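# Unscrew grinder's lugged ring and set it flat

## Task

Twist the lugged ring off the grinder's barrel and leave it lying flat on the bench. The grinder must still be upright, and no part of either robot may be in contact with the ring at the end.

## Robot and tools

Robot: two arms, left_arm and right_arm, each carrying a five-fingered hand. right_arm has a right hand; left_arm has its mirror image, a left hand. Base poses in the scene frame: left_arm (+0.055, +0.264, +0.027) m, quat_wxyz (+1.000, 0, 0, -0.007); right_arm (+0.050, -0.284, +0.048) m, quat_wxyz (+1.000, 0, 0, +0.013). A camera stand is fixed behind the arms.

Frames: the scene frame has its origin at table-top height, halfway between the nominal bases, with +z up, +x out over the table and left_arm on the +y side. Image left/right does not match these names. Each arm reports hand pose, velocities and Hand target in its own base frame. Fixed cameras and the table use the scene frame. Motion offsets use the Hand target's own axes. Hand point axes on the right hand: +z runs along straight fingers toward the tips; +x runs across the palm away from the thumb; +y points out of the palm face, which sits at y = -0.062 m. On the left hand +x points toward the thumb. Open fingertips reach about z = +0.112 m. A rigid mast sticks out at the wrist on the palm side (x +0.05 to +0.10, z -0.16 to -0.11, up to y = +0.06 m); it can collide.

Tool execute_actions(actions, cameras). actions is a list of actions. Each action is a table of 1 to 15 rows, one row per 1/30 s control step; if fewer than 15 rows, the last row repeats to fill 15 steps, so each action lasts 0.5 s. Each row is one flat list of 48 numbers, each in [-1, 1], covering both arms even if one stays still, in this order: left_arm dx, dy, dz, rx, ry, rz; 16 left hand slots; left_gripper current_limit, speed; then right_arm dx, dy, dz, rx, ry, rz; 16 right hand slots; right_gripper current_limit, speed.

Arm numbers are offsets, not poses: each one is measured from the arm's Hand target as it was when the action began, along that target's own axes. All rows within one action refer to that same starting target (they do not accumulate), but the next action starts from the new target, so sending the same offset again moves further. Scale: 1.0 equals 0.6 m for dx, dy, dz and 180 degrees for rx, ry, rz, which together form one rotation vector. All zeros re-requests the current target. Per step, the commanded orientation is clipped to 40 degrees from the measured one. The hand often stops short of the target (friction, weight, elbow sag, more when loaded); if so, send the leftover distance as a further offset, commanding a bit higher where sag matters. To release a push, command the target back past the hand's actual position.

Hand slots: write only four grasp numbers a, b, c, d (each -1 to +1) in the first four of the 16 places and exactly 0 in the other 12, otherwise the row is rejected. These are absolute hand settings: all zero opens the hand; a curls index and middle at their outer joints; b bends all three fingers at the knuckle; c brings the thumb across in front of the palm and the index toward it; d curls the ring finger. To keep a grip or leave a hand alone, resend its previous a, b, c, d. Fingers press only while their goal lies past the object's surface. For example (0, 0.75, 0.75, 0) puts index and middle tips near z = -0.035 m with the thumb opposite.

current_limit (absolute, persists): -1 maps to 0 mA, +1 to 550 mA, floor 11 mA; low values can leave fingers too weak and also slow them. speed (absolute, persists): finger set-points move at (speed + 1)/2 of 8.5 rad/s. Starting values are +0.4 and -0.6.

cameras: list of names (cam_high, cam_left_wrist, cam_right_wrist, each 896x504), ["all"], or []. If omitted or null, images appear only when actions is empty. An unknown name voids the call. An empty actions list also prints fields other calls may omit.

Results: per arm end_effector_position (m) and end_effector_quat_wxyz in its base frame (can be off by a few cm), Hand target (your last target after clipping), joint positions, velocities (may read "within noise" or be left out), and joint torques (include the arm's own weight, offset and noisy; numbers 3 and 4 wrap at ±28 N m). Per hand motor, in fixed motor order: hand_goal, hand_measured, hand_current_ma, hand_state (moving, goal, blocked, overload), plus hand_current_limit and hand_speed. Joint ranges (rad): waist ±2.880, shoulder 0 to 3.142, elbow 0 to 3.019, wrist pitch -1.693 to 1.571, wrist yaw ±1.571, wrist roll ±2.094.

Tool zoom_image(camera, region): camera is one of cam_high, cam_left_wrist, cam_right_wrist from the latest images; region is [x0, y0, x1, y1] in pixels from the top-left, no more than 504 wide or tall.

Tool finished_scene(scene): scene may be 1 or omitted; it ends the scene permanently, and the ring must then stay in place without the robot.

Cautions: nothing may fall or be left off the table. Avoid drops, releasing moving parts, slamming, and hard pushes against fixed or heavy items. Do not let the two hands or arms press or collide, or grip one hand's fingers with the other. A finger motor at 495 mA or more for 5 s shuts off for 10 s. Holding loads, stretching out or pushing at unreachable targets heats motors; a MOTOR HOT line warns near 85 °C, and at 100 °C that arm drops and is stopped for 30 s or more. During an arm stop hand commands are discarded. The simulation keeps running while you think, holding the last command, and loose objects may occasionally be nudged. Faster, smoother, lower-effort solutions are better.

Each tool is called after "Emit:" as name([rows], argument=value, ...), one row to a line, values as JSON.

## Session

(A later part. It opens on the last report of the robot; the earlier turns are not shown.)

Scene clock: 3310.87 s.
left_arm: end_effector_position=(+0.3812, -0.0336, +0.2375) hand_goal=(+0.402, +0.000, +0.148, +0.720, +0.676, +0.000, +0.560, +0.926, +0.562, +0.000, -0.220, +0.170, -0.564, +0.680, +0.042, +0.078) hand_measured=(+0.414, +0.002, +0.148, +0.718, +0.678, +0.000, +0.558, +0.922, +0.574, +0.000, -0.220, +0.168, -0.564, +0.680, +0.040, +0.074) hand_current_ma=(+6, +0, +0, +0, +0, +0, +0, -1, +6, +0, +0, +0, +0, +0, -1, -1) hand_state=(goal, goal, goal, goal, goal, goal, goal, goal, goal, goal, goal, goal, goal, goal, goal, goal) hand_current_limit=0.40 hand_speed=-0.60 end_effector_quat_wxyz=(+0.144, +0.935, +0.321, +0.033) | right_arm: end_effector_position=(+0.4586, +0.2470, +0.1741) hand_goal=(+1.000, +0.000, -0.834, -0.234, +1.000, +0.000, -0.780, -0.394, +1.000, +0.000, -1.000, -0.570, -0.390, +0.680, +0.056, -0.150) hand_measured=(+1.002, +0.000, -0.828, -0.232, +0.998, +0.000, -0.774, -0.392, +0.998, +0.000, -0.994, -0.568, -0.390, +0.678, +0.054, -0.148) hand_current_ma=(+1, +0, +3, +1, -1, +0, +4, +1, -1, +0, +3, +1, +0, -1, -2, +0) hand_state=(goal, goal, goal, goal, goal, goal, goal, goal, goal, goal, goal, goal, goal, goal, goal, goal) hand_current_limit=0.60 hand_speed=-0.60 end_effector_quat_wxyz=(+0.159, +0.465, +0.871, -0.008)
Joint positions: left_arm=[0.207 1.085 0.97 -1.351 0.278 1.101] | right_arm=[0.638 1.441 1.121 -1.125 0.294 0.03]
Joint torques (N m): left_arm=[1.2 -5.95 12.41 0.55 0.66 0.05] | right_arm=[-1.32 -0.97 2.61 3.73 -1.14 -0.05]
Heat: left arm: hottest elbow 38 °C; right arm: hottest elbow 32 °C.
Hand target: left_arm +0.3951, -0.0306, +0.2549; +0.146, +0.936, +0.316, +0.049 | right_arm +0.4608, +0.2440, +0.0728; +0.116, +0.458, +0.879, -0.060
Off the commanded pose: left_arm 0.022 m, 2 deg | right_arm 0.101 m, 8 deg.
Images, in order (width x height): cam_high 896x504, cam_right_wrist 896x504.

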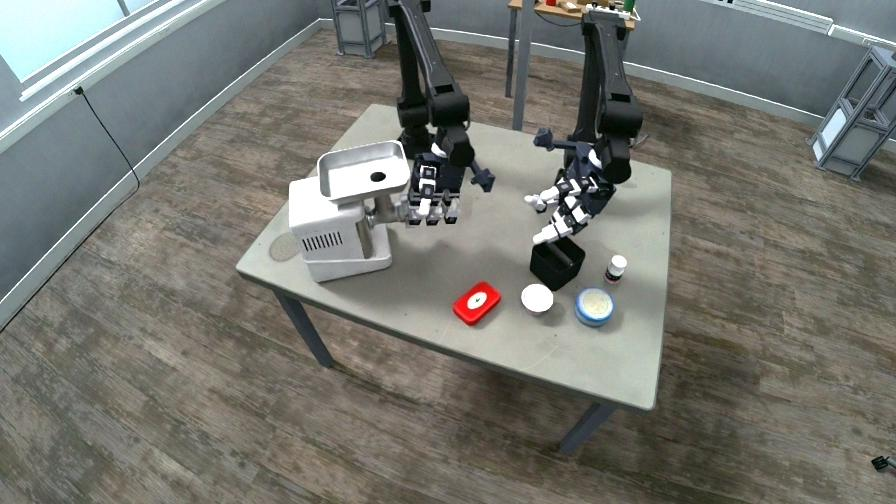

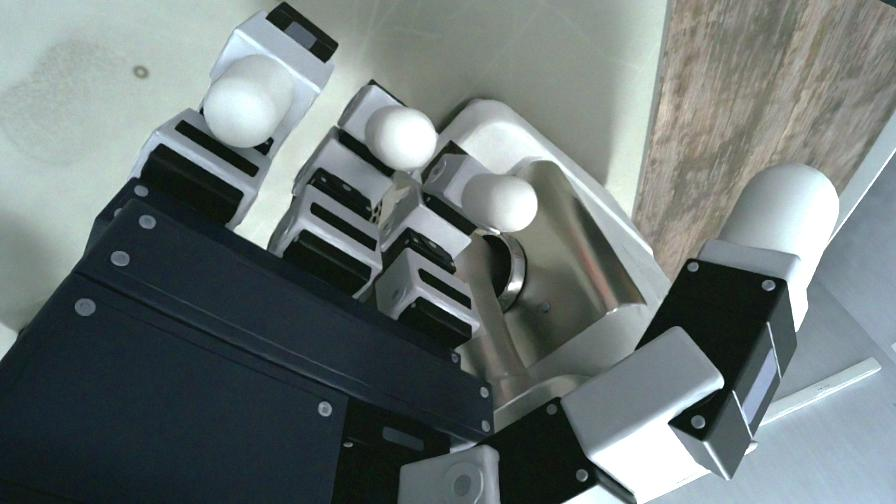

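Emit:
execute_actions([
  [[0,0,0,0,0,0,0,0.1,0.75,0.5,0,0,0,0,0,0,0,0,0,0,0,0,0.4,-0.6,0,0,0.04,0,0,0,0.9,-0.4,0.7,1,0,0,0,0,0,0,0,0,0,0,0,0,0.6,-0.6]],
], cameras=["cam_high"])

Emit:
zoom_image(camera="cam_high", region=[385, 185, 430, 230])

Scene clock: 3316.17 s.
left_arm: end_effector_position=(+0.3812, -0.0336, +0.2375) hand_goal=(+0.402, +0.000, +0.148, +0.720, +0.676, +0.000, +0.560, +0.926, +0.562, +0.000, -0.220, +0.170, -0.564, +0.680, +0.042, +0.078) hand_measured=(+0.414, +0.002, +0.148, +0.718, +0.678, +0.000, +0.558, +0.922, +0.574, +0.000, -0.220, +0.168, -0.564, +0.680, +0.040, +0.074) hand_current_ma=(+6, +0, +0, +0, +0, +0, +0, -1, +6, +0, +0, +0, +0, +0, -1, -1) hand_state=(goal, goal, goal, goal, goal, goal, goal, goal, goal, goal, goal, goal, goal, goal, goal, goal) hand_current_limit=0.40 hand_speed=-0.60 end_effector_quat_wxyz=(+0.144, +0.935, +0.321, +0.033) | right_arm: end_effector_position=(+0.4565, +0.2451, +0.1753) hand_goal=(+1.000, +0.000, -0.834, -0.234, +1.000, +0.000, -0.780, -0.394, +1.000, +0.000, -1.000, -0.570, -0.390, +0.680, +0.056, -0.150) hand_measured=(+1.004, +0.000, -0.828, -0.232, +0.998, +0.000, -0.774, -0.392, +0.998, +0.000, -0.994, -0.568, -0.390, +0.678, +0.054, -0.148) hand_current_ma=(+1, +0, +3, +1, -1, +0, +4, +1, -1, +0, +3, +1, +0, -1, -2, +0) hand_state=(goal, goal, goal, goal, goal, goal, goal, goal, goal, goal, goal, goal, goal, goal, goal, goal) hand_current_limit=0.60 hand_speed=-0.60 end_effector_quat_wxyz=(+0.166, +0.467, +0.869, +0.005)
Joint positions: left_arm=[0.207 1.085 0.97 -1.351 0.278 1.101] | right_arm=[0.638 1.419 1.092 -1.088 0.296 0.03]
Joint torques (N m): left_arm=[0.85 -5.71 12.46 0.57 0.66 0.03] | right_arm=[-2.43 2.26 1.18 4.63 -1.25 -0.16]
Heat: left arm: hottest elbow 39 °C; right arm: hottest elbow 32 °C.
Hand target: left_arm +0.3951, -0.0306, +0.2549; +0.146, +0.936, +0.316, +0.049 | right_arm +0.4644, +0.2388, +0.0496; +0.116, +0.458, +0.879, -0.060
Off the commanded pose: left_arm 0.022 m, 2 deg | right_arm 0.126 m, 9 deg.
Images, in order (width x height): cam_high 896x504.

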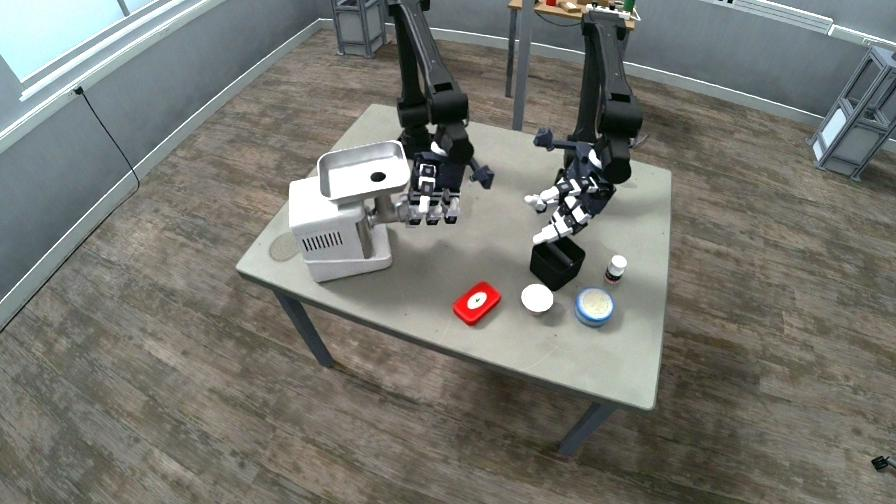

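Scaled by 11.200 from the camera's 896x504 image, which has a finer 1280x720 frame.

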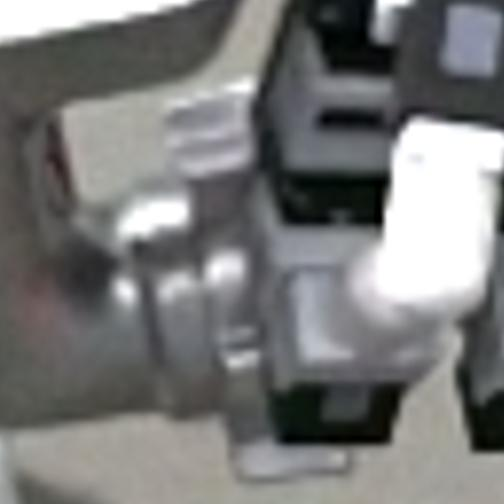

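Emit:
execute_actions([
  [[0,0,0,0,0,0,0,0.1,0.75,0.5,0,0,0,0,0,0,0,0,0,0,0,0,0.4,-0.6,0,0,0.04,0,0,0,0.9,-0.4,0.7,1,0,0,0,0,0,0,0,0,0,0,0,0,0.6,-0.6]],
], cameras=["cam_high"])

Emit:
zoom_image(camera="cam_high", region=[385, 185, 430, 230])

Scene clock: 3321.37 s.
left_arm: end_effector_position=(+0.3812, -0.0336, +0.2375) hand_goal=(+0.402, +0.000, +0.148, +0.720, +0.676, +0.000, +0.560, +0.926, +0.562, +0.000, -0.220, +0.170, -0.564, +0.680, +0.042, +0.078) hand_measured=(+0.414, +0.002, +0.148, +0.718, +0.678, +0.000, +0.558, +0.922, +0.574, +0.000, -0.220, +0.168, -0.564, +0.680, +0.040, +0.074) hand_current_ma=(+6, +0, +0, +0, +0, +0, +0, -1, +6, +0, +0, +0, +0, +0, -1, -1) hand_state=(goal, goal, goal, goal, goal, goal, goal, goal, goal, goal, goal, goal, goal, goal, goal, goal) hand_current_limit=0.40 hand_speed=-0.60 end_effector_quat_wxyz=(+0.144, +0.935, +0.321, +0.033) | right_arm: end_effector_position=(+0.4553, +0.2441, +0.1785) hand_goal=(+1.000, +0.000, -0.834, -0.234, +1.000, +0.000, -0.780, -0.394, +1.000, +0.000, -1.000, -0.570, -0.390, +0.680, +0.056, -0.150) hand_measured=(+1.004, +0.000, -0.828, -0.232, +0.998, +0.000, -0.774, -0.392, +0.998, +0.000, -0.994, -0.568, -0.390, +0.678, +0.054, -0.148) hand_current_ma=(+2, +0, +3, +1, -1, +0, +4, +1, -1, +0, +3, +1, +0, -1, -2, +0) hand_state=(goal, goal, goal, goal, goal, goal, goal, goal, goal, goal, goal, goal, goal, goal, goal, goal) hand_current_limit=0.60 hand_speed=-0.60 end_effector_quat_wxyz=(+0.173, +0.468, +0.866, +0.020)
Joint positions: left_arm=[0.207 1.085 0.97 -1.351 0.278 1.101] | right_arm=[0.638 1.397 1.066 -1.051 0.296 0.03]
Joint torques (N m): left_arm=[1.26 -5.71 12.42 0.65 0.66 0.03] | right_arm=[-3.14 4.6 -0.69 5.04 -1.41 -0.23]
Heat: left arm: hottest elbow 39 °C; right arm: hottest elbow 31 °C.
Hand target: left_arm +0.3951, -0.0306, +0.2549; +0.146, +0.936, +0.316, +0.049 | right_arm +0.4680, +0.2338, +0.0265; +0.116, +0.458, +0.879, -0.060
Off the commanded pose: left_arm 0.022 m, 2 deg | right_arm 0.153 m, 11 deg.
Images, in order (width x height): cam_high 896x504.

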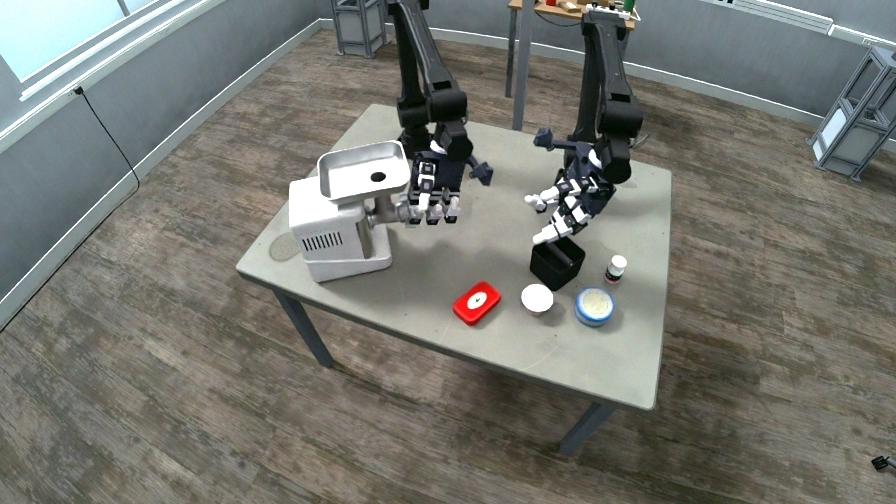

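Scaled by 11.200 from the camera's 896x504 image, which has a finer 1280x720 frame.

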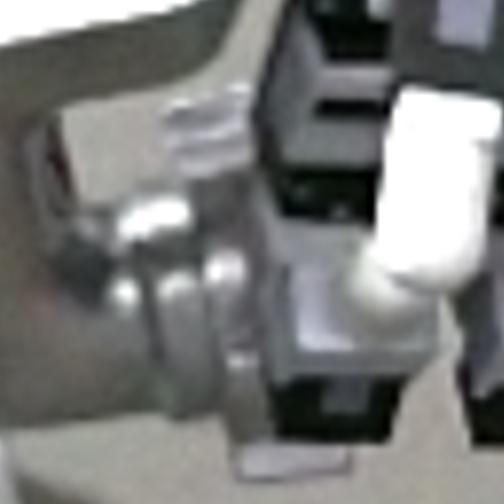

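Emit:
execute_actions([
  [[0,0,0,0,0,0,0,0.1,0.75,0.5,0,0,0,0,0,0,0,0,0,0,0,0,0.4,-0.6,0.01,0,0.04,0,0,0,0.9,-0.4,0.7,1,0,0,0,0,0,0,0,0,0,0,0,0,0.6,-0.6]],
], cameras=["cam_high"])

Emit:
zoom_image(camera="cam_high", region=[385, 185, 430, 230])

Scene clock: 3367.93 s.
left_arm: end_effector_position=(+0.3812, -0.0336, +0.2375) hand_goal=(+0.402, +0.000, +0.148, +0.720, +0.676, +0.000, +0.560, +0.926, +0.562, +0.000, -0.220, +0.170, -0.564, +0.680, +0.042, +0.078) hand_measured=(+0.414, +0.002, +0.148, +0.718, +0.678, +0.000, +0.558, +0.922, +0.574, +0.000, -0.220, +0.168, -0.564, +0.680, +0.040, +0.074) hand_current_ma=(+6, +0, +0, +0, +0, +0, +0, -1, +6, +0, +0, +0, +0, +0, -1, -1) hand_state=(goal, goal, goal, goal, goal, goal, goal, goal, goal, goal, goal, goal, goal, goal, goal, goal) hand_current_limit=0.40 hand_speed=-0.60 end_effector_quat_wxyz=(+0.144, +0.935, +0.321, +0.033) | right_arm: end_effector_position=(+0.4536, +0.2435, +0.1810) hand_goal=(+1.000, +0.000, -0.834, -0.234, +1.000, +0.000, -0.780, -0.394, +1.000, +0.000, -1.000, -0.570, -0.390, +0.680, +0.056, -0.150) hand_measured=(+1.004, +0.000, -0.828, -0.232, +0.998, +0.000, -0.774, -0.392, +0.998, +0.000, -0.994, -0.568, -0.390, +0.678, +0.054, -0.148) hand_current_ma=(+2, +0, +3, +1, -1, +0, +4, +1, -1, +0, +3, +1, +0, -1, -2, +0) hand_state=(goal, goal, goal, goal, goal, goal, goal, goal, goal, goal, goal, goal, goal, goal, goal, goal) hand_current_limit=0.60 hand_speed=-0.60 end_effector_quat_wxyz=(+0.182, +0.468, +0.864, +0.033)
Joint positions: left_arm=[0.207 1.085 0.97 -1.351 0.278 1.101] | right_arm=[0.641 1.377 1.04 -1.013 0.303 0.03]
Joint torques (N m): left_arm=[1.44 -5.77 12.38 0.7 0.66 0.03] | right_arm=[-3.25 6.71 -2.36 5.7 -1.72 -0.2]
Heat: left arm: hottest elbow 39 °C; right arm: hottest elbow 30 °C.
Hand target: left_arm +0.3951, -0.0306, +0.2549; +0.146, +0.936, +0.316, +0.049 | right_arm +0.4682, +0.2334, +0.0017; +0.116, +0.458, +0.879, -0.060
Off the commanded pose: left_arm 0.022 m, 2 deg | right_arm 0.180 m, 13 deg.
Images, in order (width x height): cam_high 896x504.

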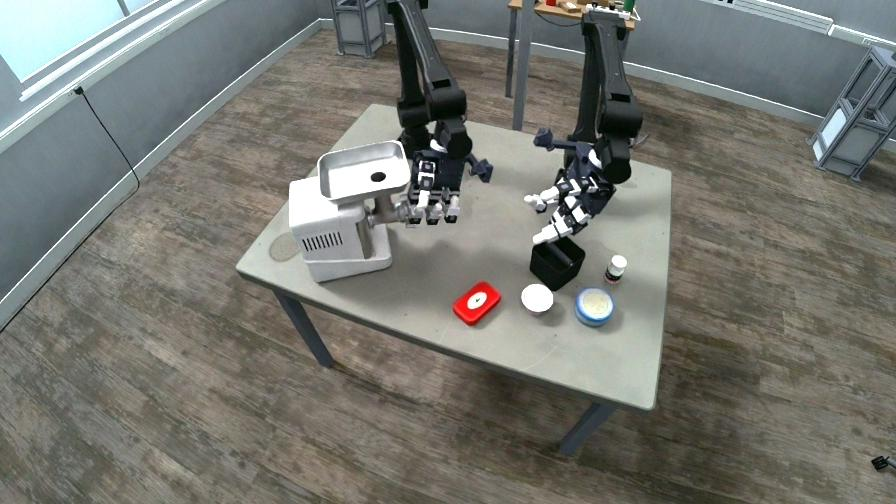

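Scaled by 11.200 from the camera's 896x504 image, which has a finer 1280x720 frame.

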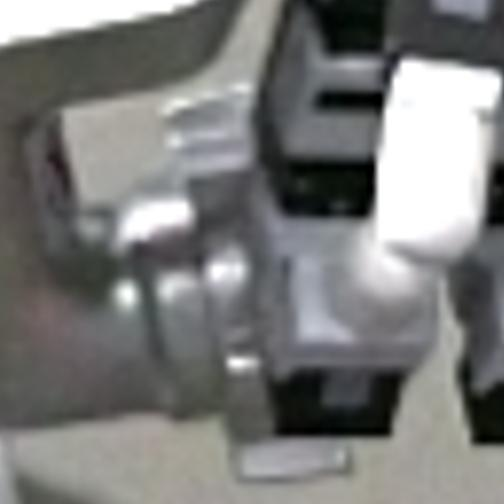

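Emit:
execute_actions([
  [[-0.08,0,0,0,0,0,0,0.1,0.75,0.5,0,0,0,0,0,0,0,0,0,0,0,0,0.4,-0.6,0,0,-0.04,0,0,0,0.9,-0.4,0.7,1,0,0,0,0,0,0,0,0,0,0,0,0,0.6,-0.6]],
  [[-0.08,0,0,0,0,0,0,0,0.7,0.9,0,0,0,0,0,0,0,0,0,0,0,0,0.4,-0.6,0,0,-0.04,0,0,0,0.9,-0.4,0.7,1,0,0,0,0,0,0,0,0,0,0,0,0,0.6,-0.6]],
  [[-0.08,0,0,0,0,0,0.3,-0.3,0.7,1,0,0,0,0,0,0,0,0,0,0,0,0,0.4,-0.6,0,0,-0.03,0,0,0,0.9,-0.4,0.7,1,0,0,0,0,0,0,0,0,0,0,0,0,0.6,-0.6]],
  [[-0.08,0,0,0,0,0,0.5,-0.4,0.7,1,0,0,0,0,0,0,0,0,0,0,0,0,0.4,-0.6,0,0,0,0,0,0,0.9,-0.4,0.7,1,0,0,0,0,0,0,0,0,0,0,0,0,0.6,-0.6]],
], cameras=["cam_high"])

Scene clock: 3426.30 s.
left_arm: end_effector_position=(+0.2464, -0.1452, +0.2573) hand_goal=(+1.000, +0.000, -0.474, +0.146, +1.000, +0.000, -0.140, +0.186, +1.000, +0.000, -1.000, -0.530, -0.430, +0.680, +0.056, -0.090) hand_measured=(+1.000, +0.002, -0.468, +0.150, +0.998, +0.000, -0.134, +0.190, +0.998, +0.000, -0.992, -0.528, -0.430, +0.680, +0.044, -0.090) hand_current_ma=(+0, +0, +2, +1, +0, +0, +2, +1, +0, +0, +3, +0, +0, +0, -8, +0) hand_state=(goal, goal, goal, goal, goal, goal, goal, goal, goal, goal, goal, goal, goal, goal, goal, goal) hand_current_limit=0.40 hand_speed=-0.60 end_effector_quat_wxyz=(+0.150, +0.935, +0.317, +0.053) | right_arm: end_effector_position=(+0.4566, +0.2469, +0.1779) hand_goal=(+1.000, +0.000, -0.834, -0.234, +1.000, +0.000, -0.780, -0.394, +1.000, +0.000, -1.000, -0.570, -0.390, +0.680, +0.056, -0.150) hand_measured=(+1.002, +0.000, -0.828, -0.232, +0.998, +0.000, -0.774, -0.392, +0.998, +0.000, -0.994, -0.568, -0.390, +0.678, +0.054, -0.148) hand_current_ma=(+1, +0, +3, +1, -1, +0, +4, +1, -1, +0, +3, +1, +0, -1, -2, +0) hand_state=(goal, goal, goal, goal, goal, goal, goal, goal, goal, goal, goal, goal, goal, goal, goal, goal) hand_current_limit=0.60 hand_speed=-0.60 end_effector_quat_wxyz=(+0.172, +0.464, +0.869, +0.007)
Joint positions: left_arm=[-0.34 0.635 0.784 -1.448 0.169 0.555] | right_arm=[0.644 1.416 1.091 -1.082 0.306 0.03]
Joint torques (N m): left_arm=[-0.32 -1.38 8.84 0.75 0.18 -0.16] | right_arm=[-0.79 1.44 3.78 2.62 -1.55 0.02]
Heat: left arm: hottest elbow 39 °C; right arm: hottest elbow 30 °C.
Hand target: left_arm +0.2424, -0.1470, +0.2552; +0.147, +0.936, +0.316, +0.049 | right_arm +0.4584, +0.2473, +0.0654; +0.116, +0.458, +0.879, -0.060
Off the commanded pose: left_arm 0.005 m, 1 deg | right_arm 0.113 m, 10 deg.
Images, in order (width x height): cam_high 896x504.

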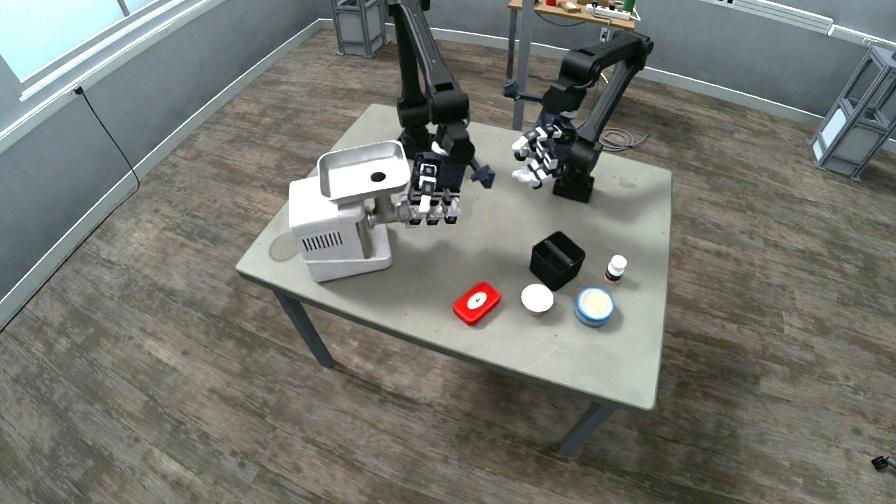

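Emit:
execute_actions([
  [[-0.071,0,0,0,0,0,0.5,-0.4,0.7,1,0,0,0,0,0,0,0,0,0,0,0,0,0.4,-0.6,0,0,0,0,0,0,0.9,-0.4,0.7,1,0,0,0,0,0,0,0,0,0,0,0,0,0.6,-0.6]],
  [[-0.071,0,0,0,0,0,0.5,-0.4,0.7,1,0,0,0,0,0,0,0,0,0,0,0,0,0.4,-0.6,0,0,0,0,0,0,0.9,-0.4,0.7,1,0,0,0,0,0,0,0,0,0,0,0,0,0.6,-0.6]],
  [[-0.071,0.0114,0.052,-0.0803,0,0,0.5,-0.4,0.7,1,0,0,0,0,0,0,0,0,0,0,0,0,0.4,-0.6,0,0,0,0,0,0,0.9,-0.4,0.7,1,0,0,0,0,0,0,0,0,0,0,0,0,0.6,-0.6]],
  [[0,-0.002,0.053,-0.0803,0,0,0.5,-0.4,0.7,1,0,0,0,0,0,0,0,0,0,0,0,0,0.4,-0.6,0,0,0,0,0,0,0.9,-0.4,0.7,1,0,0,0,0,0,0,0,0,0,0,0,0,0.6,-0.6]],
  [[0,-0.0152,0.051,-0.0803,0,0,0.5,-0.4,0.7,1,0,0,0,0,0,0,0,0,0,0,0,0,0.4,-0.6,0,0,0,0,0,0,0.9,-0.4,0.7,1,0,0,0,0,0,0,0,0,0,0,0,0,0.6,-0.6]],
], cameras=["cam_high"])

Scene clock: 3440.20 s.
left_arm: end_effector_position=(+0.1678, -0.2603, +0.1746) hand_goal=(+1.000, +0.000, -0.474, +0.146, +1.000, +0.000, -0.140, +0.186, +1.000, +0.000, -1.000, -0.530, -0.430, +0.680, +0.056, -0.090) hand_measured=(+1.000, +0.002, -0.468, +0.150, +1.000, +0.000, -0.134, +0.190, +1.000, +0.000, -0.994, -0.528, -0.428, +0.680, +0.046, -0.090) hand_current_ma=(+0, +0, +2, +1, +0, +0, +1, +1, +0, +0, +2, +0, +0, +0, -6, +0) hand_state=(goal, goal, goal, goal, goal, goal, goal, goal, goal, goal, goal, goal, goal, goal, goal, goal) hand_current_limit=0.40 hand_speed=-0.60 end_effector_quat_wxyz=(+0.479, +0.818, +0.278, +0.157) | right_arm: end_effector_position=(+0.4566, +0.2469, +0.1779) hand_goal=(+1.000, +0.000, -0.834, -0.234, +1.000, +0.000, -0.780, -0.394, +1.000, +0.000, -1.000, -0.570, -0.390, +0.680, +0.056, -0.150) hand_measured=(+1.002, +0.000, -0.828, -0.232, +0.998, +0.000, -0.774, -0.392, +0.998, +0.000, -0.994, -0.568, -0.390, +0.678, +0.054, -0.148) hand_current_ma=(+1, +0, +3, +1, -1, +0, +4, +1, -1, +0, +3, +1, +0, -1, -2, +0) hand_state=(goal, goal, goal, goal, goal, goal, goal, goal, goal, goal, goal, goal, goal, goal, goal, goal) hand_current_limit=0.60 hand_speed=-0.60 end_effector_quat_wxyz=(+0.172, +0.464, +0.869, +0.007)
Joint positions: left_arm=[-1.299 0.382 0.089 -0.251 -0.323 -0.2] | right_arm=[0.644 1.416 1.091 -1.082 0.306 0.03]
Joint torques (N m): left_arm=[1.38 1.61 9.54 2.54 -0.22 0.03] | right_arm=[-0.73 1.32 3.82 2.69 -1.58 0.03]
Heat: left arm: hottest elbow 39 °C; right arm: hottest elbow 30 °C.
Hand target: left_arm +0.1697, -0.2625, +0.1722; +0.482, +0.816, +0.275, +0.162 | right_arm +0.4584, +0.2473, +0.0654; +0.116, +0.458, +0.879, -0.060
Off the commanded pose: left_arm 0.004 m, 1 deg | right_arm 0.113 m, 10 deg.
Images, in order (width x height): cam_high 896x504.

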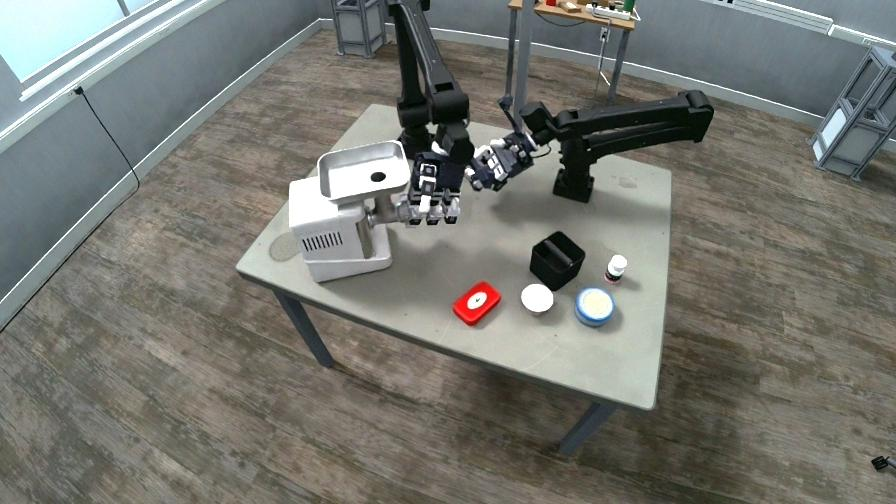

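Emit:
execute_actions([
  [[0,-0.016,0.066,-0.0803,0,0,0.5,-0.4,0.7,1,0,0,0,0,0,0,0,0,0,0,0,0,0.4,-0.6,0,0,0,0,0,0,0.9,-0.4,0.7,1,0,0,0,0,0,0,0,0,0,0,0,0,0.6,-0.6]],
  [[0.0,-0.032,0.06,-0.0803,0,0,0.5,-0.4,0.7,1,0,0,0,0,0,0,0,0,0,0,0,0,0.4,-0.6,0,0,0,0,0,0,0.9,-0.4,0.7,1,0,0,0,0,0,0,0,0,0,0,0,0,0.6,-0.6]],
], cameras=["cam_high","cam_left_wrist"])

Scene clock: 3446.87 s.
left_arm: end_effector_position=(+0.2042, -0.3031, +0.1155) hand_goal=(+1.000, +0.000, -0.474, +0.146, +1.000, +0.000, -0.140, +0.186, +1.000, +0.000, -1.000, -0.530, -0.430, +0.680, +0.056, -0.090) hand_measured=(+1.000, +0.002, -0.468, +0.150, +1.000, +0.000, -0.134, +0.190, +1.000, +0.000, -0.996, -0.528, -0.428, +0.680, +0.048, -0.090) hand_current_ma=(+0, +0, +2, +1, +0, +0, +1, +1, +0, +0, +1, +0, +0, +0, -4, +0) hand_state=(goal, goal, goal, goal, goal, goal, goal, goal, goal, goal, goal, goal, goal, goal, goal, goal) hand_current_limit=0.40 hand_speed=-0.60 end_effector_quat_wxyz=(+0.554, +0.763, +0.276, +0.183) | right_arm: end_effector_position=(+0.4566, +0.2469, +0.1779) hand_goal=(+1.000, +0.000, -0.834, -0.234, +1.000, +0.000, -0.780, -0.394, +1.000, +0.000, -1.000, -0.570, -0.390, +0.680, +0.056, -0.150) hand_measured=(+1.002, +0.000, -0.828, -0.232, +0.998, +0.000, -0.774, -0.392, +0.998, +0.000, -0.994, -0.568, -0.390, +0.678, +0.054, -0.148) hand_current_ma=(+1, +0, +3, +1, -1, +0, +4, +1, -1, +0, +3, +1, +0, -1, -2, +0) hand_state=(goal, goal, goal, goal, goal, goal, goal, goal, goal, goal, goal, goal, goal, goal, goal, goal) hand_current_limit=0.60 hand_speed=-0.60 end_effector_quat_wxyz=(+0.172, +0.464, +0.869, +0.007)
Joint positions: left_arm=[-1.193 1.71 0.058 1.315 -0.272 -0.122] | right_arm=[0.644 1.416 1.091 -1.082 0.306 0.03]
Joint torques (N m): left_arm=[0.79 -6.53 2.02 2.74 -0.2 0.02] | right_arm=[-1.08 1.2 3.84 2.7 -1.58 0.04]
Heat: left arm: hottest elbow 38 °C; right arm: hottest elbow 30 °C.
Hand target: left_arm +0.2061, -0.3104, +0.1172; +0.670, +0.670, +0.226, +0.226 | right_arm +0.4584, +0.2473, +0.0654; +0.116, +0.458, +0.879, -0.060
Off the commanded pose: left_arm 0.008 m, 19 deg | right_arm 0.113 m, 10 deg.
Images, in order (width x height): cam_high 896x504, cam_left_wrist 896x504.

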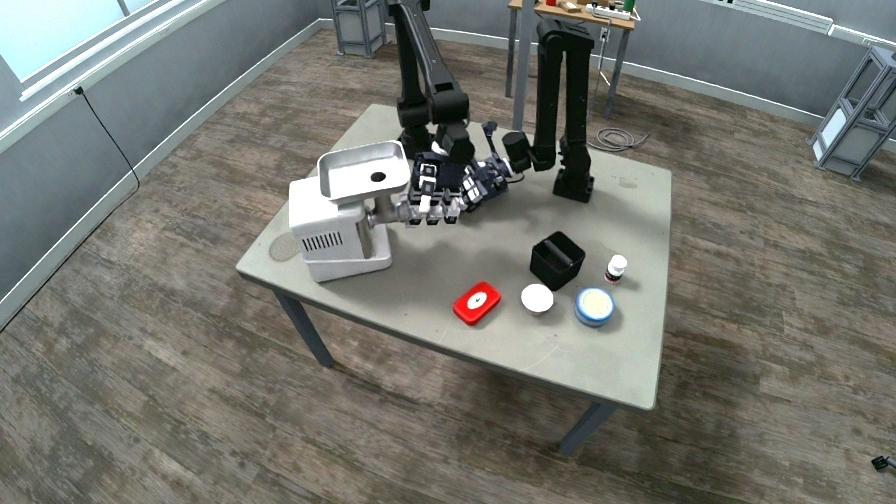

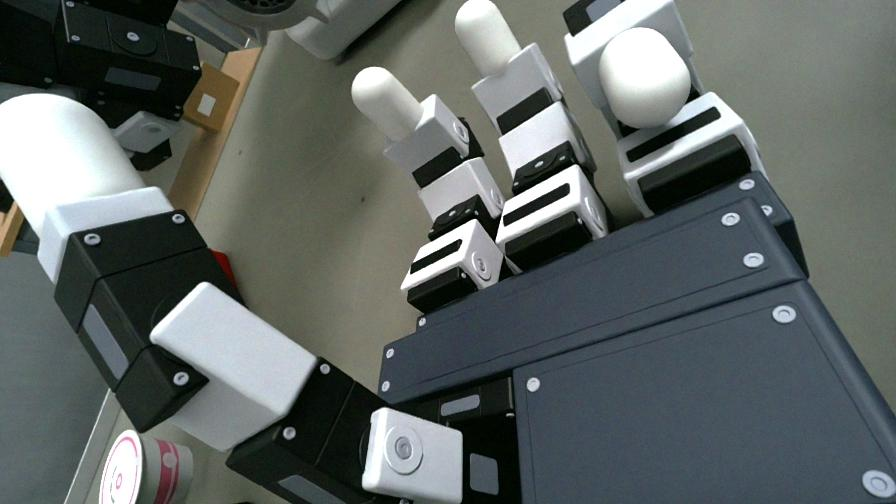

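Emit:
zoom_image(camera="cam_high", region=[380, 110, 560, 250])

Emit:
zoom_image(camera="cam_left_wrist", region=[0, 0, 504, 300])

Scaled by 2.800 from the camera's 896x504 image, which has a finer 1280x720 frame.

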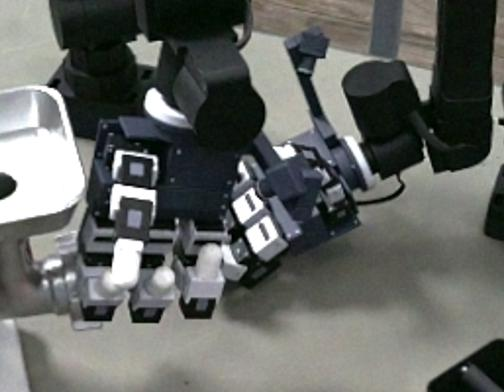

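Scaled by 1.000.

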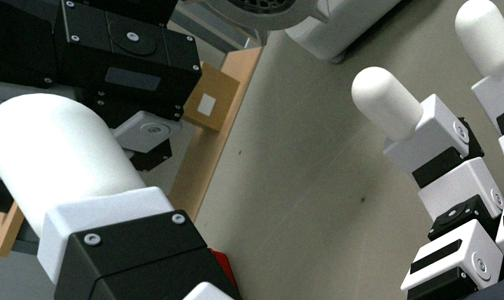

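Emit:
execute_actions([
  [[-0.0167,0,0.06,0,0,0,0.5,-0.4,0.7,1,0,0,0,0,0,0,0,0,0,0,0,0,0.4,-0.6,0,0,0,0,0,0,0.9,-0.4,0.7,1,0,0,0,0,0,0,0,0,0,0,0,0,0.6,-0.6]],
  [[0,0,0.05,0,0,0,0.5,-0.4,0.7,1,0,0,0,0,0,0,0,0,0,0,0,0,0.4,-0.6,0,0,0,0,0,0,0.9,-0.4,0.7,1,0,0,0,0,0,0,0,0,0,0,0,0,0.6,-0.6]],
], cameras=["cam_high","cam_left_wrist"])

Emit:
zoom_image(camera="cam_left_wrist", region=[180, 0, 560, 260])

Emit:
zoom_image(camera="cam_high", region=[380, 110, 560, 250])

Scene clock: 3458.33 s.
left_arm: end_effector_position=(+0.2336, -0.3713, +0.1211) hand_goal=(+1.000, +0.000, -0.474, +0.146, +1.000, +0.000, -0.140, +0.186, +1.000, +0.000, -1.000, -0.530, -0.430, +0.680, +0.056, -0.090) hand_measured=(+1.000, +0.002, -0.468, +0.150, +1.000, +0.000, -0.134, +0.190, +1.000, +0.000, -0.996, -0.528, -0.428, +0.680, +0.050, -0.090) hand_current_ma=(+0, +0, +2, +1, +0, +0, +1, +1, +0, +0, +1, +0, +0, +0, -3, +0) hand_state=(goal, goal, goal, goal, goal, goal, goal, goal, goal, goal, goal, goal, goal, goal, goal, goal) hand_current_limit=0.40 hand_speed=-0.60 end_effector_quat_wxyz=(+0.625, +0.709, +0.251, +0.207) | right_arm: end_effector_position=(+0.4566, +0.2469, +0.1779) hand_goal=(+1.000, +0.000, -0.834, -0.234, +1.000, +0.000, -0.780, -0.394, +1.000, +0.000, -1.000, -0.570, -0.390, +0.680, +0.056, -0.150) hand_measured=(+1.002, +0.000, -0.828, -0.232, +0.998, +0.000, -0.774, -0.392, +0.998, +0.000, -0.994, -0.568, -0.390, +0.678, +0.054, -0.148) hand_current_ma=(+1, +0, +3, +1, -1, +0, +4, +1, -1, +0, +3, +1, +0, -1, -2, +0) hand_state=(goal, goal, goal, goal, goal, goal, goal, goal, goal, goal, goal, goal, goal, goal, goal, goal) hand_current_limit=0.60 hand_speed=-0.60 end_effector_quat_wxyz=(+0.172, +0.464, +0.869, +0.007)
Joint positions: left_arm=[-1.169 1.986 0.289 1.559 -0.256 -0.056] | right_arm=[0.644 1.416 1.091 -1.082 0.306 0.03]
Joint torques (N m): left_arm=[2.32 -9.93 1.28 2.81 0.07 0.08] | right_arm=[-0.91 1.38 3.81 2.63 -1.56 0.04]
Heat: left arm: hottest elbow 37 °C; right arm: hottest elbow 30 °C.
Hand target: left_arm +0.2382, -0.3690, +0.1172; +0.670, +0.670, +0.226, +0.226 | right_arm +0.4584, +0.2473, +0.0654; +0.116, +0.458, +0.879, -0.060
Off the commanded pose: left_arm 0.006 m, 8 deg | right_arm 0.113 m, 10 deg.
joint sent to its limit (left arm) — joint 4 (wrist pitch), upper limit. The joint targets are off in orientation, not in position.
Images, in order (width x height): cam_high 896x504, cam_left_wrist 896x504.

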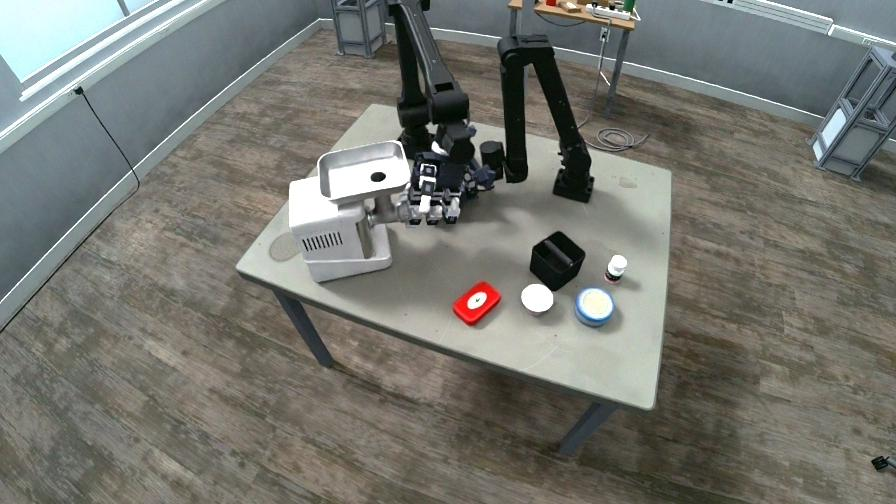

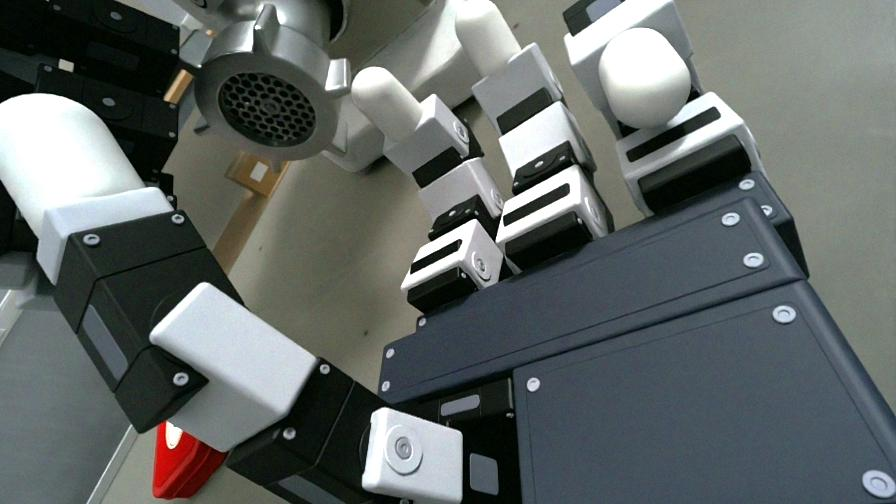

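Scaled by 1.326 from the camera's 896x504 image, which has a finer 1280x720 frame.

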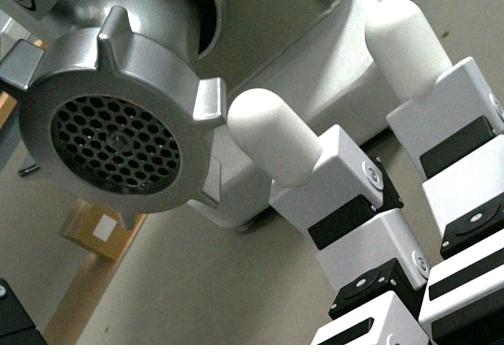

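Scaled by 2.800 from the camera's 896x504 image, which has a finer 1280x720 frame.

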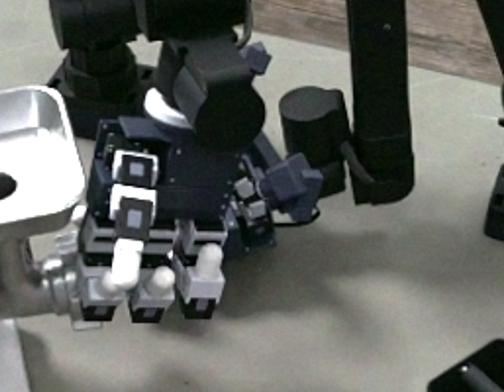

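Emit:
execute_actions([
  [[0,0,0.06,0,0,0,0.5,-0.4,0.7,1,0,0,0,0,0,0,0,0,0,0,0,0,0.4,-0.6,0,0,0,0,0,0,0.9,-0.4,0.7,1,0,0,0,0,0,0,0,0,0,0,0,0,0.6,-0.6]],
  [[0,0,0.05,0,0,0,0.5,-0.4,0.7,1,0,0,0,0,0,0,0,0,0,0,0,0,0.4,-0.6,0,0,0,0,0,0,0.9,-0.4,0.7,1,0,0,0,0,0,0,0,0,0,0,0,0,0.6,-0.6]],
], cameras=["cam_high","cam_left_wrist"])

Emit:
zoom_image(camera="cam_left_wrist", region=[180, 0, 560, 260])

Scene clock: 3476.73 s.
left_arm: end_effector_position=(+0.2726, -0.4224, +0.1225) hand_goal=(+1.000, +0.000, -0.474, +0.146, +1.000, +0.000, -0.140, +0.186, +1.000, +0.000, -1.000, -0.530, -0.430, +0.680, +0.056, -0.090) hand_measured=(+1.000, +0.002, -0.468, +0.150, +1.000, +0.000, -0.134, +0.190, +1.000, +0.000, -0.996, -0.528, -0.428, +0.680, +0.050, -0.090) hand_current_ma=(+0, +0, +1, +1, +0, +0, +1, +1, +0, +0, +1, +0, +0, +0, -2, +0) hand_state=(goal, goal, goal, goal, goal, goal, goal, goal, goal, goal, goal, goal, goal, goal, goal, goal) hand_current_limit=0.40 hand_speed=-0.60 end_effector_quat_wxyz=(+0.661, +0.681, +0.231, +0.216) | right_arm: end_effector_position=(+0.4566, +0.2469, +0.1779) hand_goal=(+1.000, +0.000, -0.834, -0.234, +1.000, +0.000, -0.780, -0.394, +1.000, +0.000, -1.000, -0.570, -0.390, +0.680, +0.056, -0.150) hand_measured=(+1.002, +0.000, -0.828, -0.232, +0.998, +0.000, -0.774, -0.392, +0.998, +0.000, -0.994, -0.568, -0.390, +0.678, +0.054, -0.148) hand_current_ma=(+1, +0, +3, +1, -1, +0, +4, +1, -1, +0, +3, +1, +0, -1, -2, +0) hand_state=(goal, goal, goal, goal, goal, goal, goal, goal, goal, goal, goal, goal, goal, goal, goal, goal) hand_current_limit=0.60 hand_speed=-0.60 end_effector_quat_wxyz=(+0.172, +0.464, +0.869, +0.007)
Joint positions: left_arm=[-1.105 2.079 0.485 1.561 -0.178 -0.016] | right_arm=[0.644 1.416 1.091 -1.082 0.306 0.03]
Joint torques (N m): left_arm=[2.2 -12.28 2.8 2.86 0.12 -0.01] | right_arm=[-0.73 1.14 3.75 2.7 -1.55 0.05]
Heat: left arm: hottest elbow 35 °C; right arm: hottest elbow 30 °C.
Hand target: left_arm +0.2781, -0.4215, +0.1174; +0.670, +0.670, +0.226, +0.226 | right_arm +0.4584, +0.2473, +0.0654; +0.116, +0.458, +0.879, -0.060
Off the commanded pose: left_arm 0.008 m, 2 deg | right_arm 0.113 m, 10 deg.
joint sent to its limit (left arm) — joint 4 (wrist pitch), upper limit. The joint targets still meet the commanded pose.
Images, in order (width x height): cam_high 896x504, cam_left_wrist 896x504.

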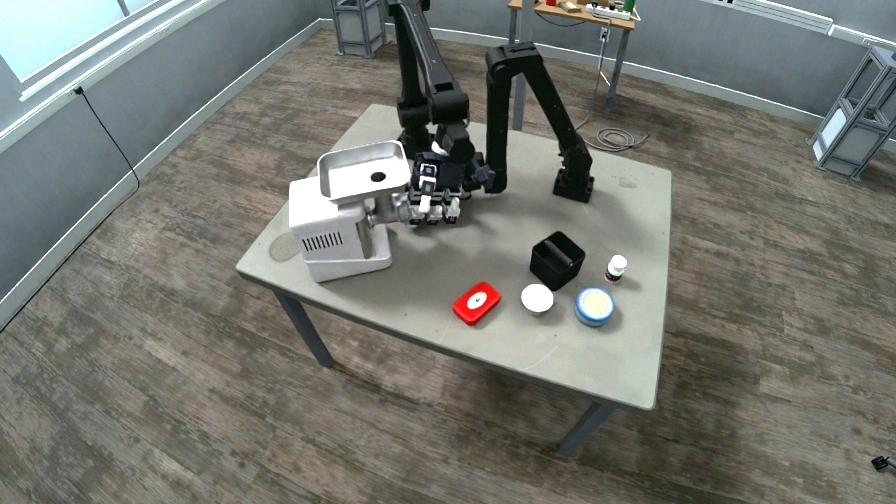

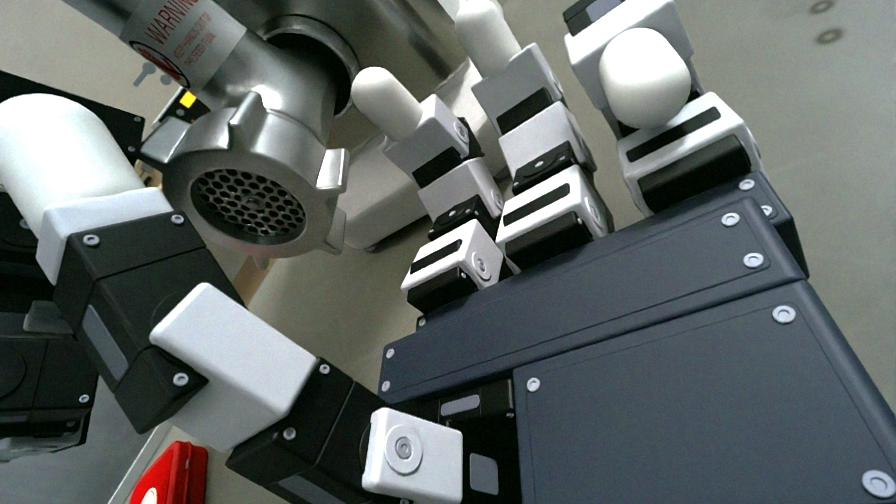

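Scaled by 1.326 from the camera's 896x504 image, which has a finer 1280x720 frame.

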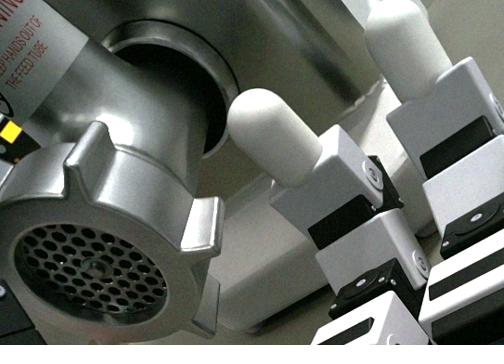

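Emit:
zoom_image(camera="cam_left_wrist", region=[130, 60, 380, 290])

Scaled by 2.016 from the camera's 896x504 image, which has a finer 1280x720 frame.

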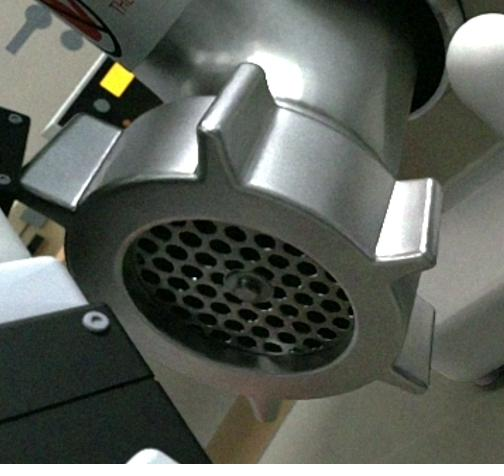

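Emit:
zoom_image(camera="cam_left_wrist", region=[0, 50, 200, 250])

Scaled by 2.520 from the camera's 896x504 image, which has a finer 1280x720 frame.

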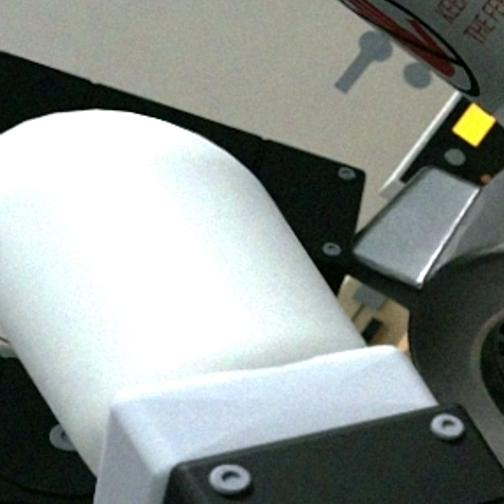

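Emit:
execute_actions([
  [[0.025,0,0.01,0,0,0,0.5,-0.4,0.7,1,0,0,0,0,0,0,0,0,0,0,0,0,0.4,-0.6,0,0,0,0,0,0,0.9,-0.4,0.7,1,0,0,0,0,0,0,0,0,0,0,0,0,0.6,-0.6]],
  [[0.023,0.01,0.01,0,0,0,0.5,-0.4,0.7,1,0,0,0,0,0,0,0,0,0,0,0,0,0.4,-0.6,0,0,0,0,0,0,0.9,-0.4,0.7,1,0,0,0,0,0,0,0,0,0,0,0,0,0.6,-0.6]],
], cameras=["cam_left_wrist"])

Emit:
zoom_image(camera="cam_left_wrist", region=[200, 0, 580, 300])

Scene clock: 3505.77 s.
left_arm: end_effector_position=(+0.3035, -0.4131, +0.1255) hand_goal=(+1.000, +0.000, -0.474, +0.146, +1.000, +0.000, -0.140, +0.186, +1.000, +0.000, -1.000, -0.530, -0.430, +0.680, +0.056, -0.090) hand_measured=(+1.000, +0.002, -0.468, +0.150, +1.000, +0.000, -0.134, +0.190, +1.000, +0.000, -0.996, -0.528, -0.428, +0.680, +0.050, -0.090) hand_current_ma=(+0, +0, +1, +1, +0, +0, +1, +1, +0, +0, +1, +0, +0, +0, -2, +0) hand_state=(goal, goal, goal, goal, goal, goal, goal, goal, goal, goal, goal, goal, goal, goal, goal, goal) hand_current_limit=0.40 hand_speed=-0.60 end_effector_quat_wxyz=(+0.666, +0.675, +0.228, +0.219) | right_arm: end_effector_position=(+0.4566, +0.2469, +0.1779) hand_goal=(+1.000, +0.000, -0.834, -0.234, +1.000, +0.000, -0.780, -0.394, +1.000, +0.000, -1.000, -0.570, -0.390, +0.680, +0.056, -0.150) hand_measured=(+1.002, +0.000, -0.828, -0.232, +0.998, +0.000, -0.774, -0.392, +0.998, +0.000, -0.994, -0.568, -0.390, +0.678, +0.054, -0.148) hand_current_ma=(+1, +0, +3, +1, -1, +0, +4, +1, -1, +0, +3, +1, +0, -1, -2, +0) hand_state=(goal, goal, goal, goal, goal, goal, goal, goal, goal, goal, goal, goal, goal, goal, goal, goal) hand_current_limit=0.60 hand_speed=-0.60 end_effector_quat_wxyz=(+0.172, +0.464, +0.869, +0.007)
Joint positions: left_arm=[-1.01 2.085 0.507 1.561 -0.084 -0.01] | right_arm=[0.644 1.416 1.091 -1.082 0.306 0.03]
Joint torques (N m): left_arm=[1.9 -12.86 3.23 2.81 0.11 0.06] | right_arm=[-0.97 1.26 3.84 2.67 -1.56 0.05]
Heat: left arm: hottest elbow 33 °C; right arm: hottest elbow 30 °C.
Hand target: left_arm +0.3083, -0.4136, +0.1233; +0.670, +0.670, +0.226, +0.226 | right_arm +0.4584, +0.2473, +0.0654; +0.116, +0.458, +0.879, -0.060
Off the commanded pose: left_arm 0.005 m, 1 deg | right_arm 0.113 m, 10 deg.
joint sent to its limit (left arm) — joint 4 (wrist pitch), upper limit. The joint targets still meet the commanded pose.
Images, in order (width x height): cam_left_wrist 896x504.

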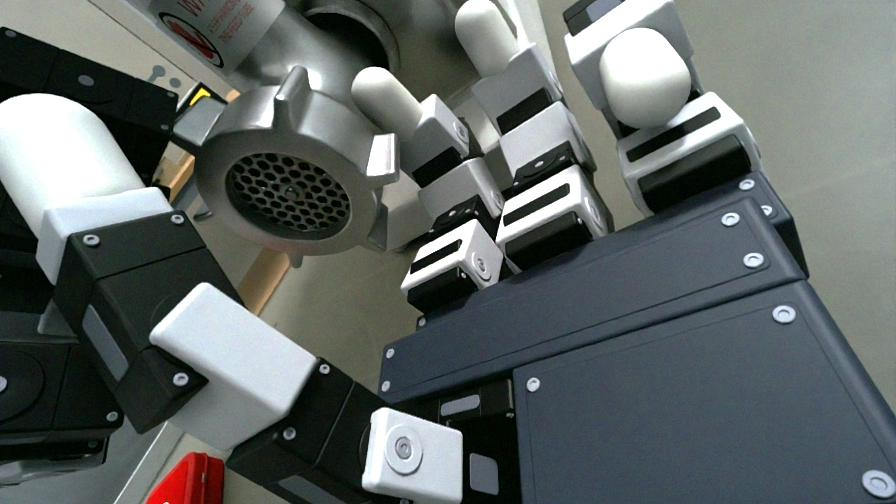

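Scaled by 1.326 from the camera's 896x504 image, which has a finer 1280x720 frame.

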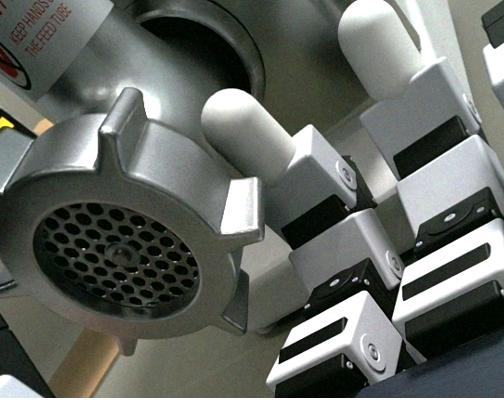

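Emit:
execute_actions([
  [[0,0.005,0.025,0,0,0,0.5,-0.4,0.7,1,0,0,0,0,0,0,0,0,0,0,0,0,0.4,-0.6,0,0,0,0,0,0,0.9,-0.4,0.7,1,0,0,0,0,0,0,0,0,0,0,0,0,0.6,-0.6]],
  [[0,0.02,0,0,0,0,0.5,-0.4,0.7,1,0,0,0,0,0,0,0,0,0,0,0,0,0.4,-0.6,0,0,0,0,0,0,0.9,-0.4,0.7,1,0,0,0,0,0,0,0,0,0,0,0,0,0.6,-0.6]],
], cameras=["cam_left_wrist"])

Emit:
zoom_image(camera="cam_left_wrist", region=[200, 0, 580, 300])

Scene clock: 3519.27 s.
left_arm: end_effector_position=(+0.3113, -0.4269, +0.1334) hand_goal=(+1.000, +0.000, -0.474, +0.146, +1.000, +0.000, -0.140, +0.186, +1.000, +0.000, -1.000, -0.530, -0.430, +0.680, +0.056, -0.090) hand_measured=(+1.000, +0.002, -0.468, +0.150, +1.000, +0.000, -0.134, +0.190, +1.000, +0.000, -0.996, -0.528, -0.428, +0.680, +0.050, -0.090) hand_current_ma=(+0, +0, +1, +1, +0, +0, +1, +1, +0, +0, +1, +0, +0, +0, -2, +0) hand_state=(goal, goal, goal, goal, goal, goal, goal, goal, goal, goal, goal, goal, goal, goal, goal, goal) hand_current_limit=0.40 hand_speed=-0.60 end_effector_quat_wxyz=(+0.671, +0.672, +0.226, +0.219) | right_arm: end_effector_position=(+0.4566, +0.2469, +0.1779) hand_goal=(+1.000, +0.000, -0.834, -0.234, +1.000, +0.000, -0.780, -0.394, +1.000, +0.000, -1.000, -0.570, -0.390, +0.680, +0.056, -0.150) hand_measured=(+1.002, +0.000, -0.828, -0.232, +0.998, +0.000, -0.774, -0.392, +0.998, +0.000, -0.994, -0.568, -0.390, +0.678, +0.054, -0.148) hand_current_ma=(+1, +0, +3, +1, -1, +0, +4, +1, -1, +0, +3, +1, +0, -1, -2, +0) hand_state=(goal, goal, goal, goal, goal, goal, goal, goal, goal, goal, goal, goal, goal, goal, goal, goal) hand_current_limit=0.60 hand_speed=-0.60 end_effector_quat_wxyz=(+0.172, +0.464, +0.869, +0.007)
Joint positions: left_arm=[-1.01 2.067 0.547 1.515 -0.079 -0.009] | right_arm=[0.644 1.416 1.091 -1.082 0.306 0.03]
Joint torques (N m): left_arm=[2.14 -16.62 2.8 1.73 0.11 0.05] | right_arm=[-0.85 1.61 3.88 2.67 -1.57 0.02]
Heat: left arm: hottest elbow 33 °C; right arm: hottest elbow 30 °C.
Hand target: left_arm +0.3173, -0.4255, +0.1383; +0.670, +0.670, +0.226, +0.226 | right_arm +0.4584, +0.2473, +0.0654; +0.116, +0.458, +0.879, -0.060
Off the commanded pose: left_arm 0.008 m, 1 deg | right_arm 0.113 m, 10 deg.
Images, in order (width x height): cam_left_wrist 896x504.

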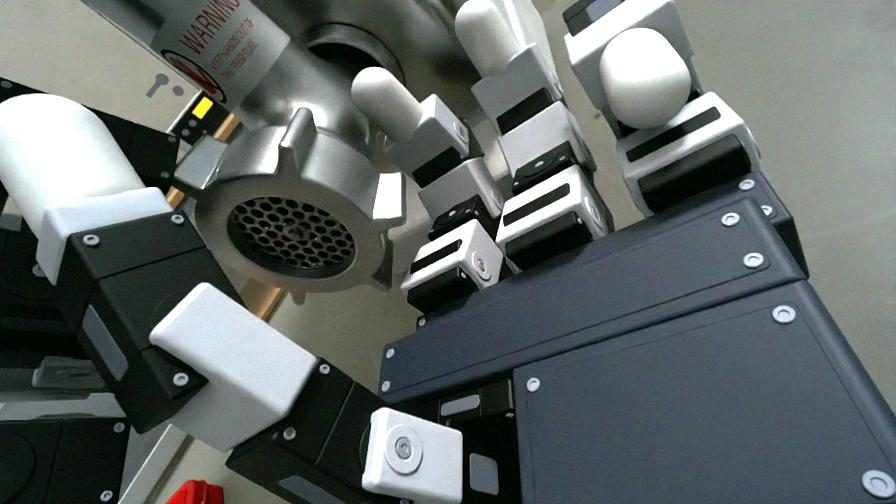

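Scaled by 1.326 from the camera's 896x504 image, which has a finer 1280x720 frame.

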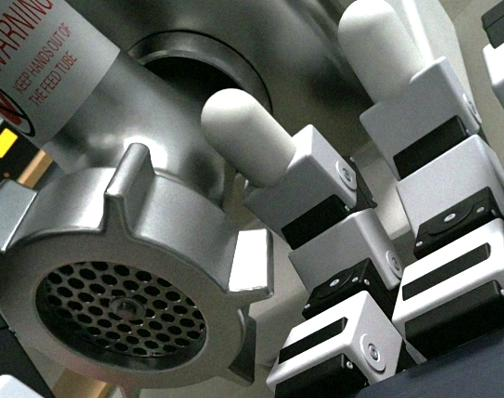

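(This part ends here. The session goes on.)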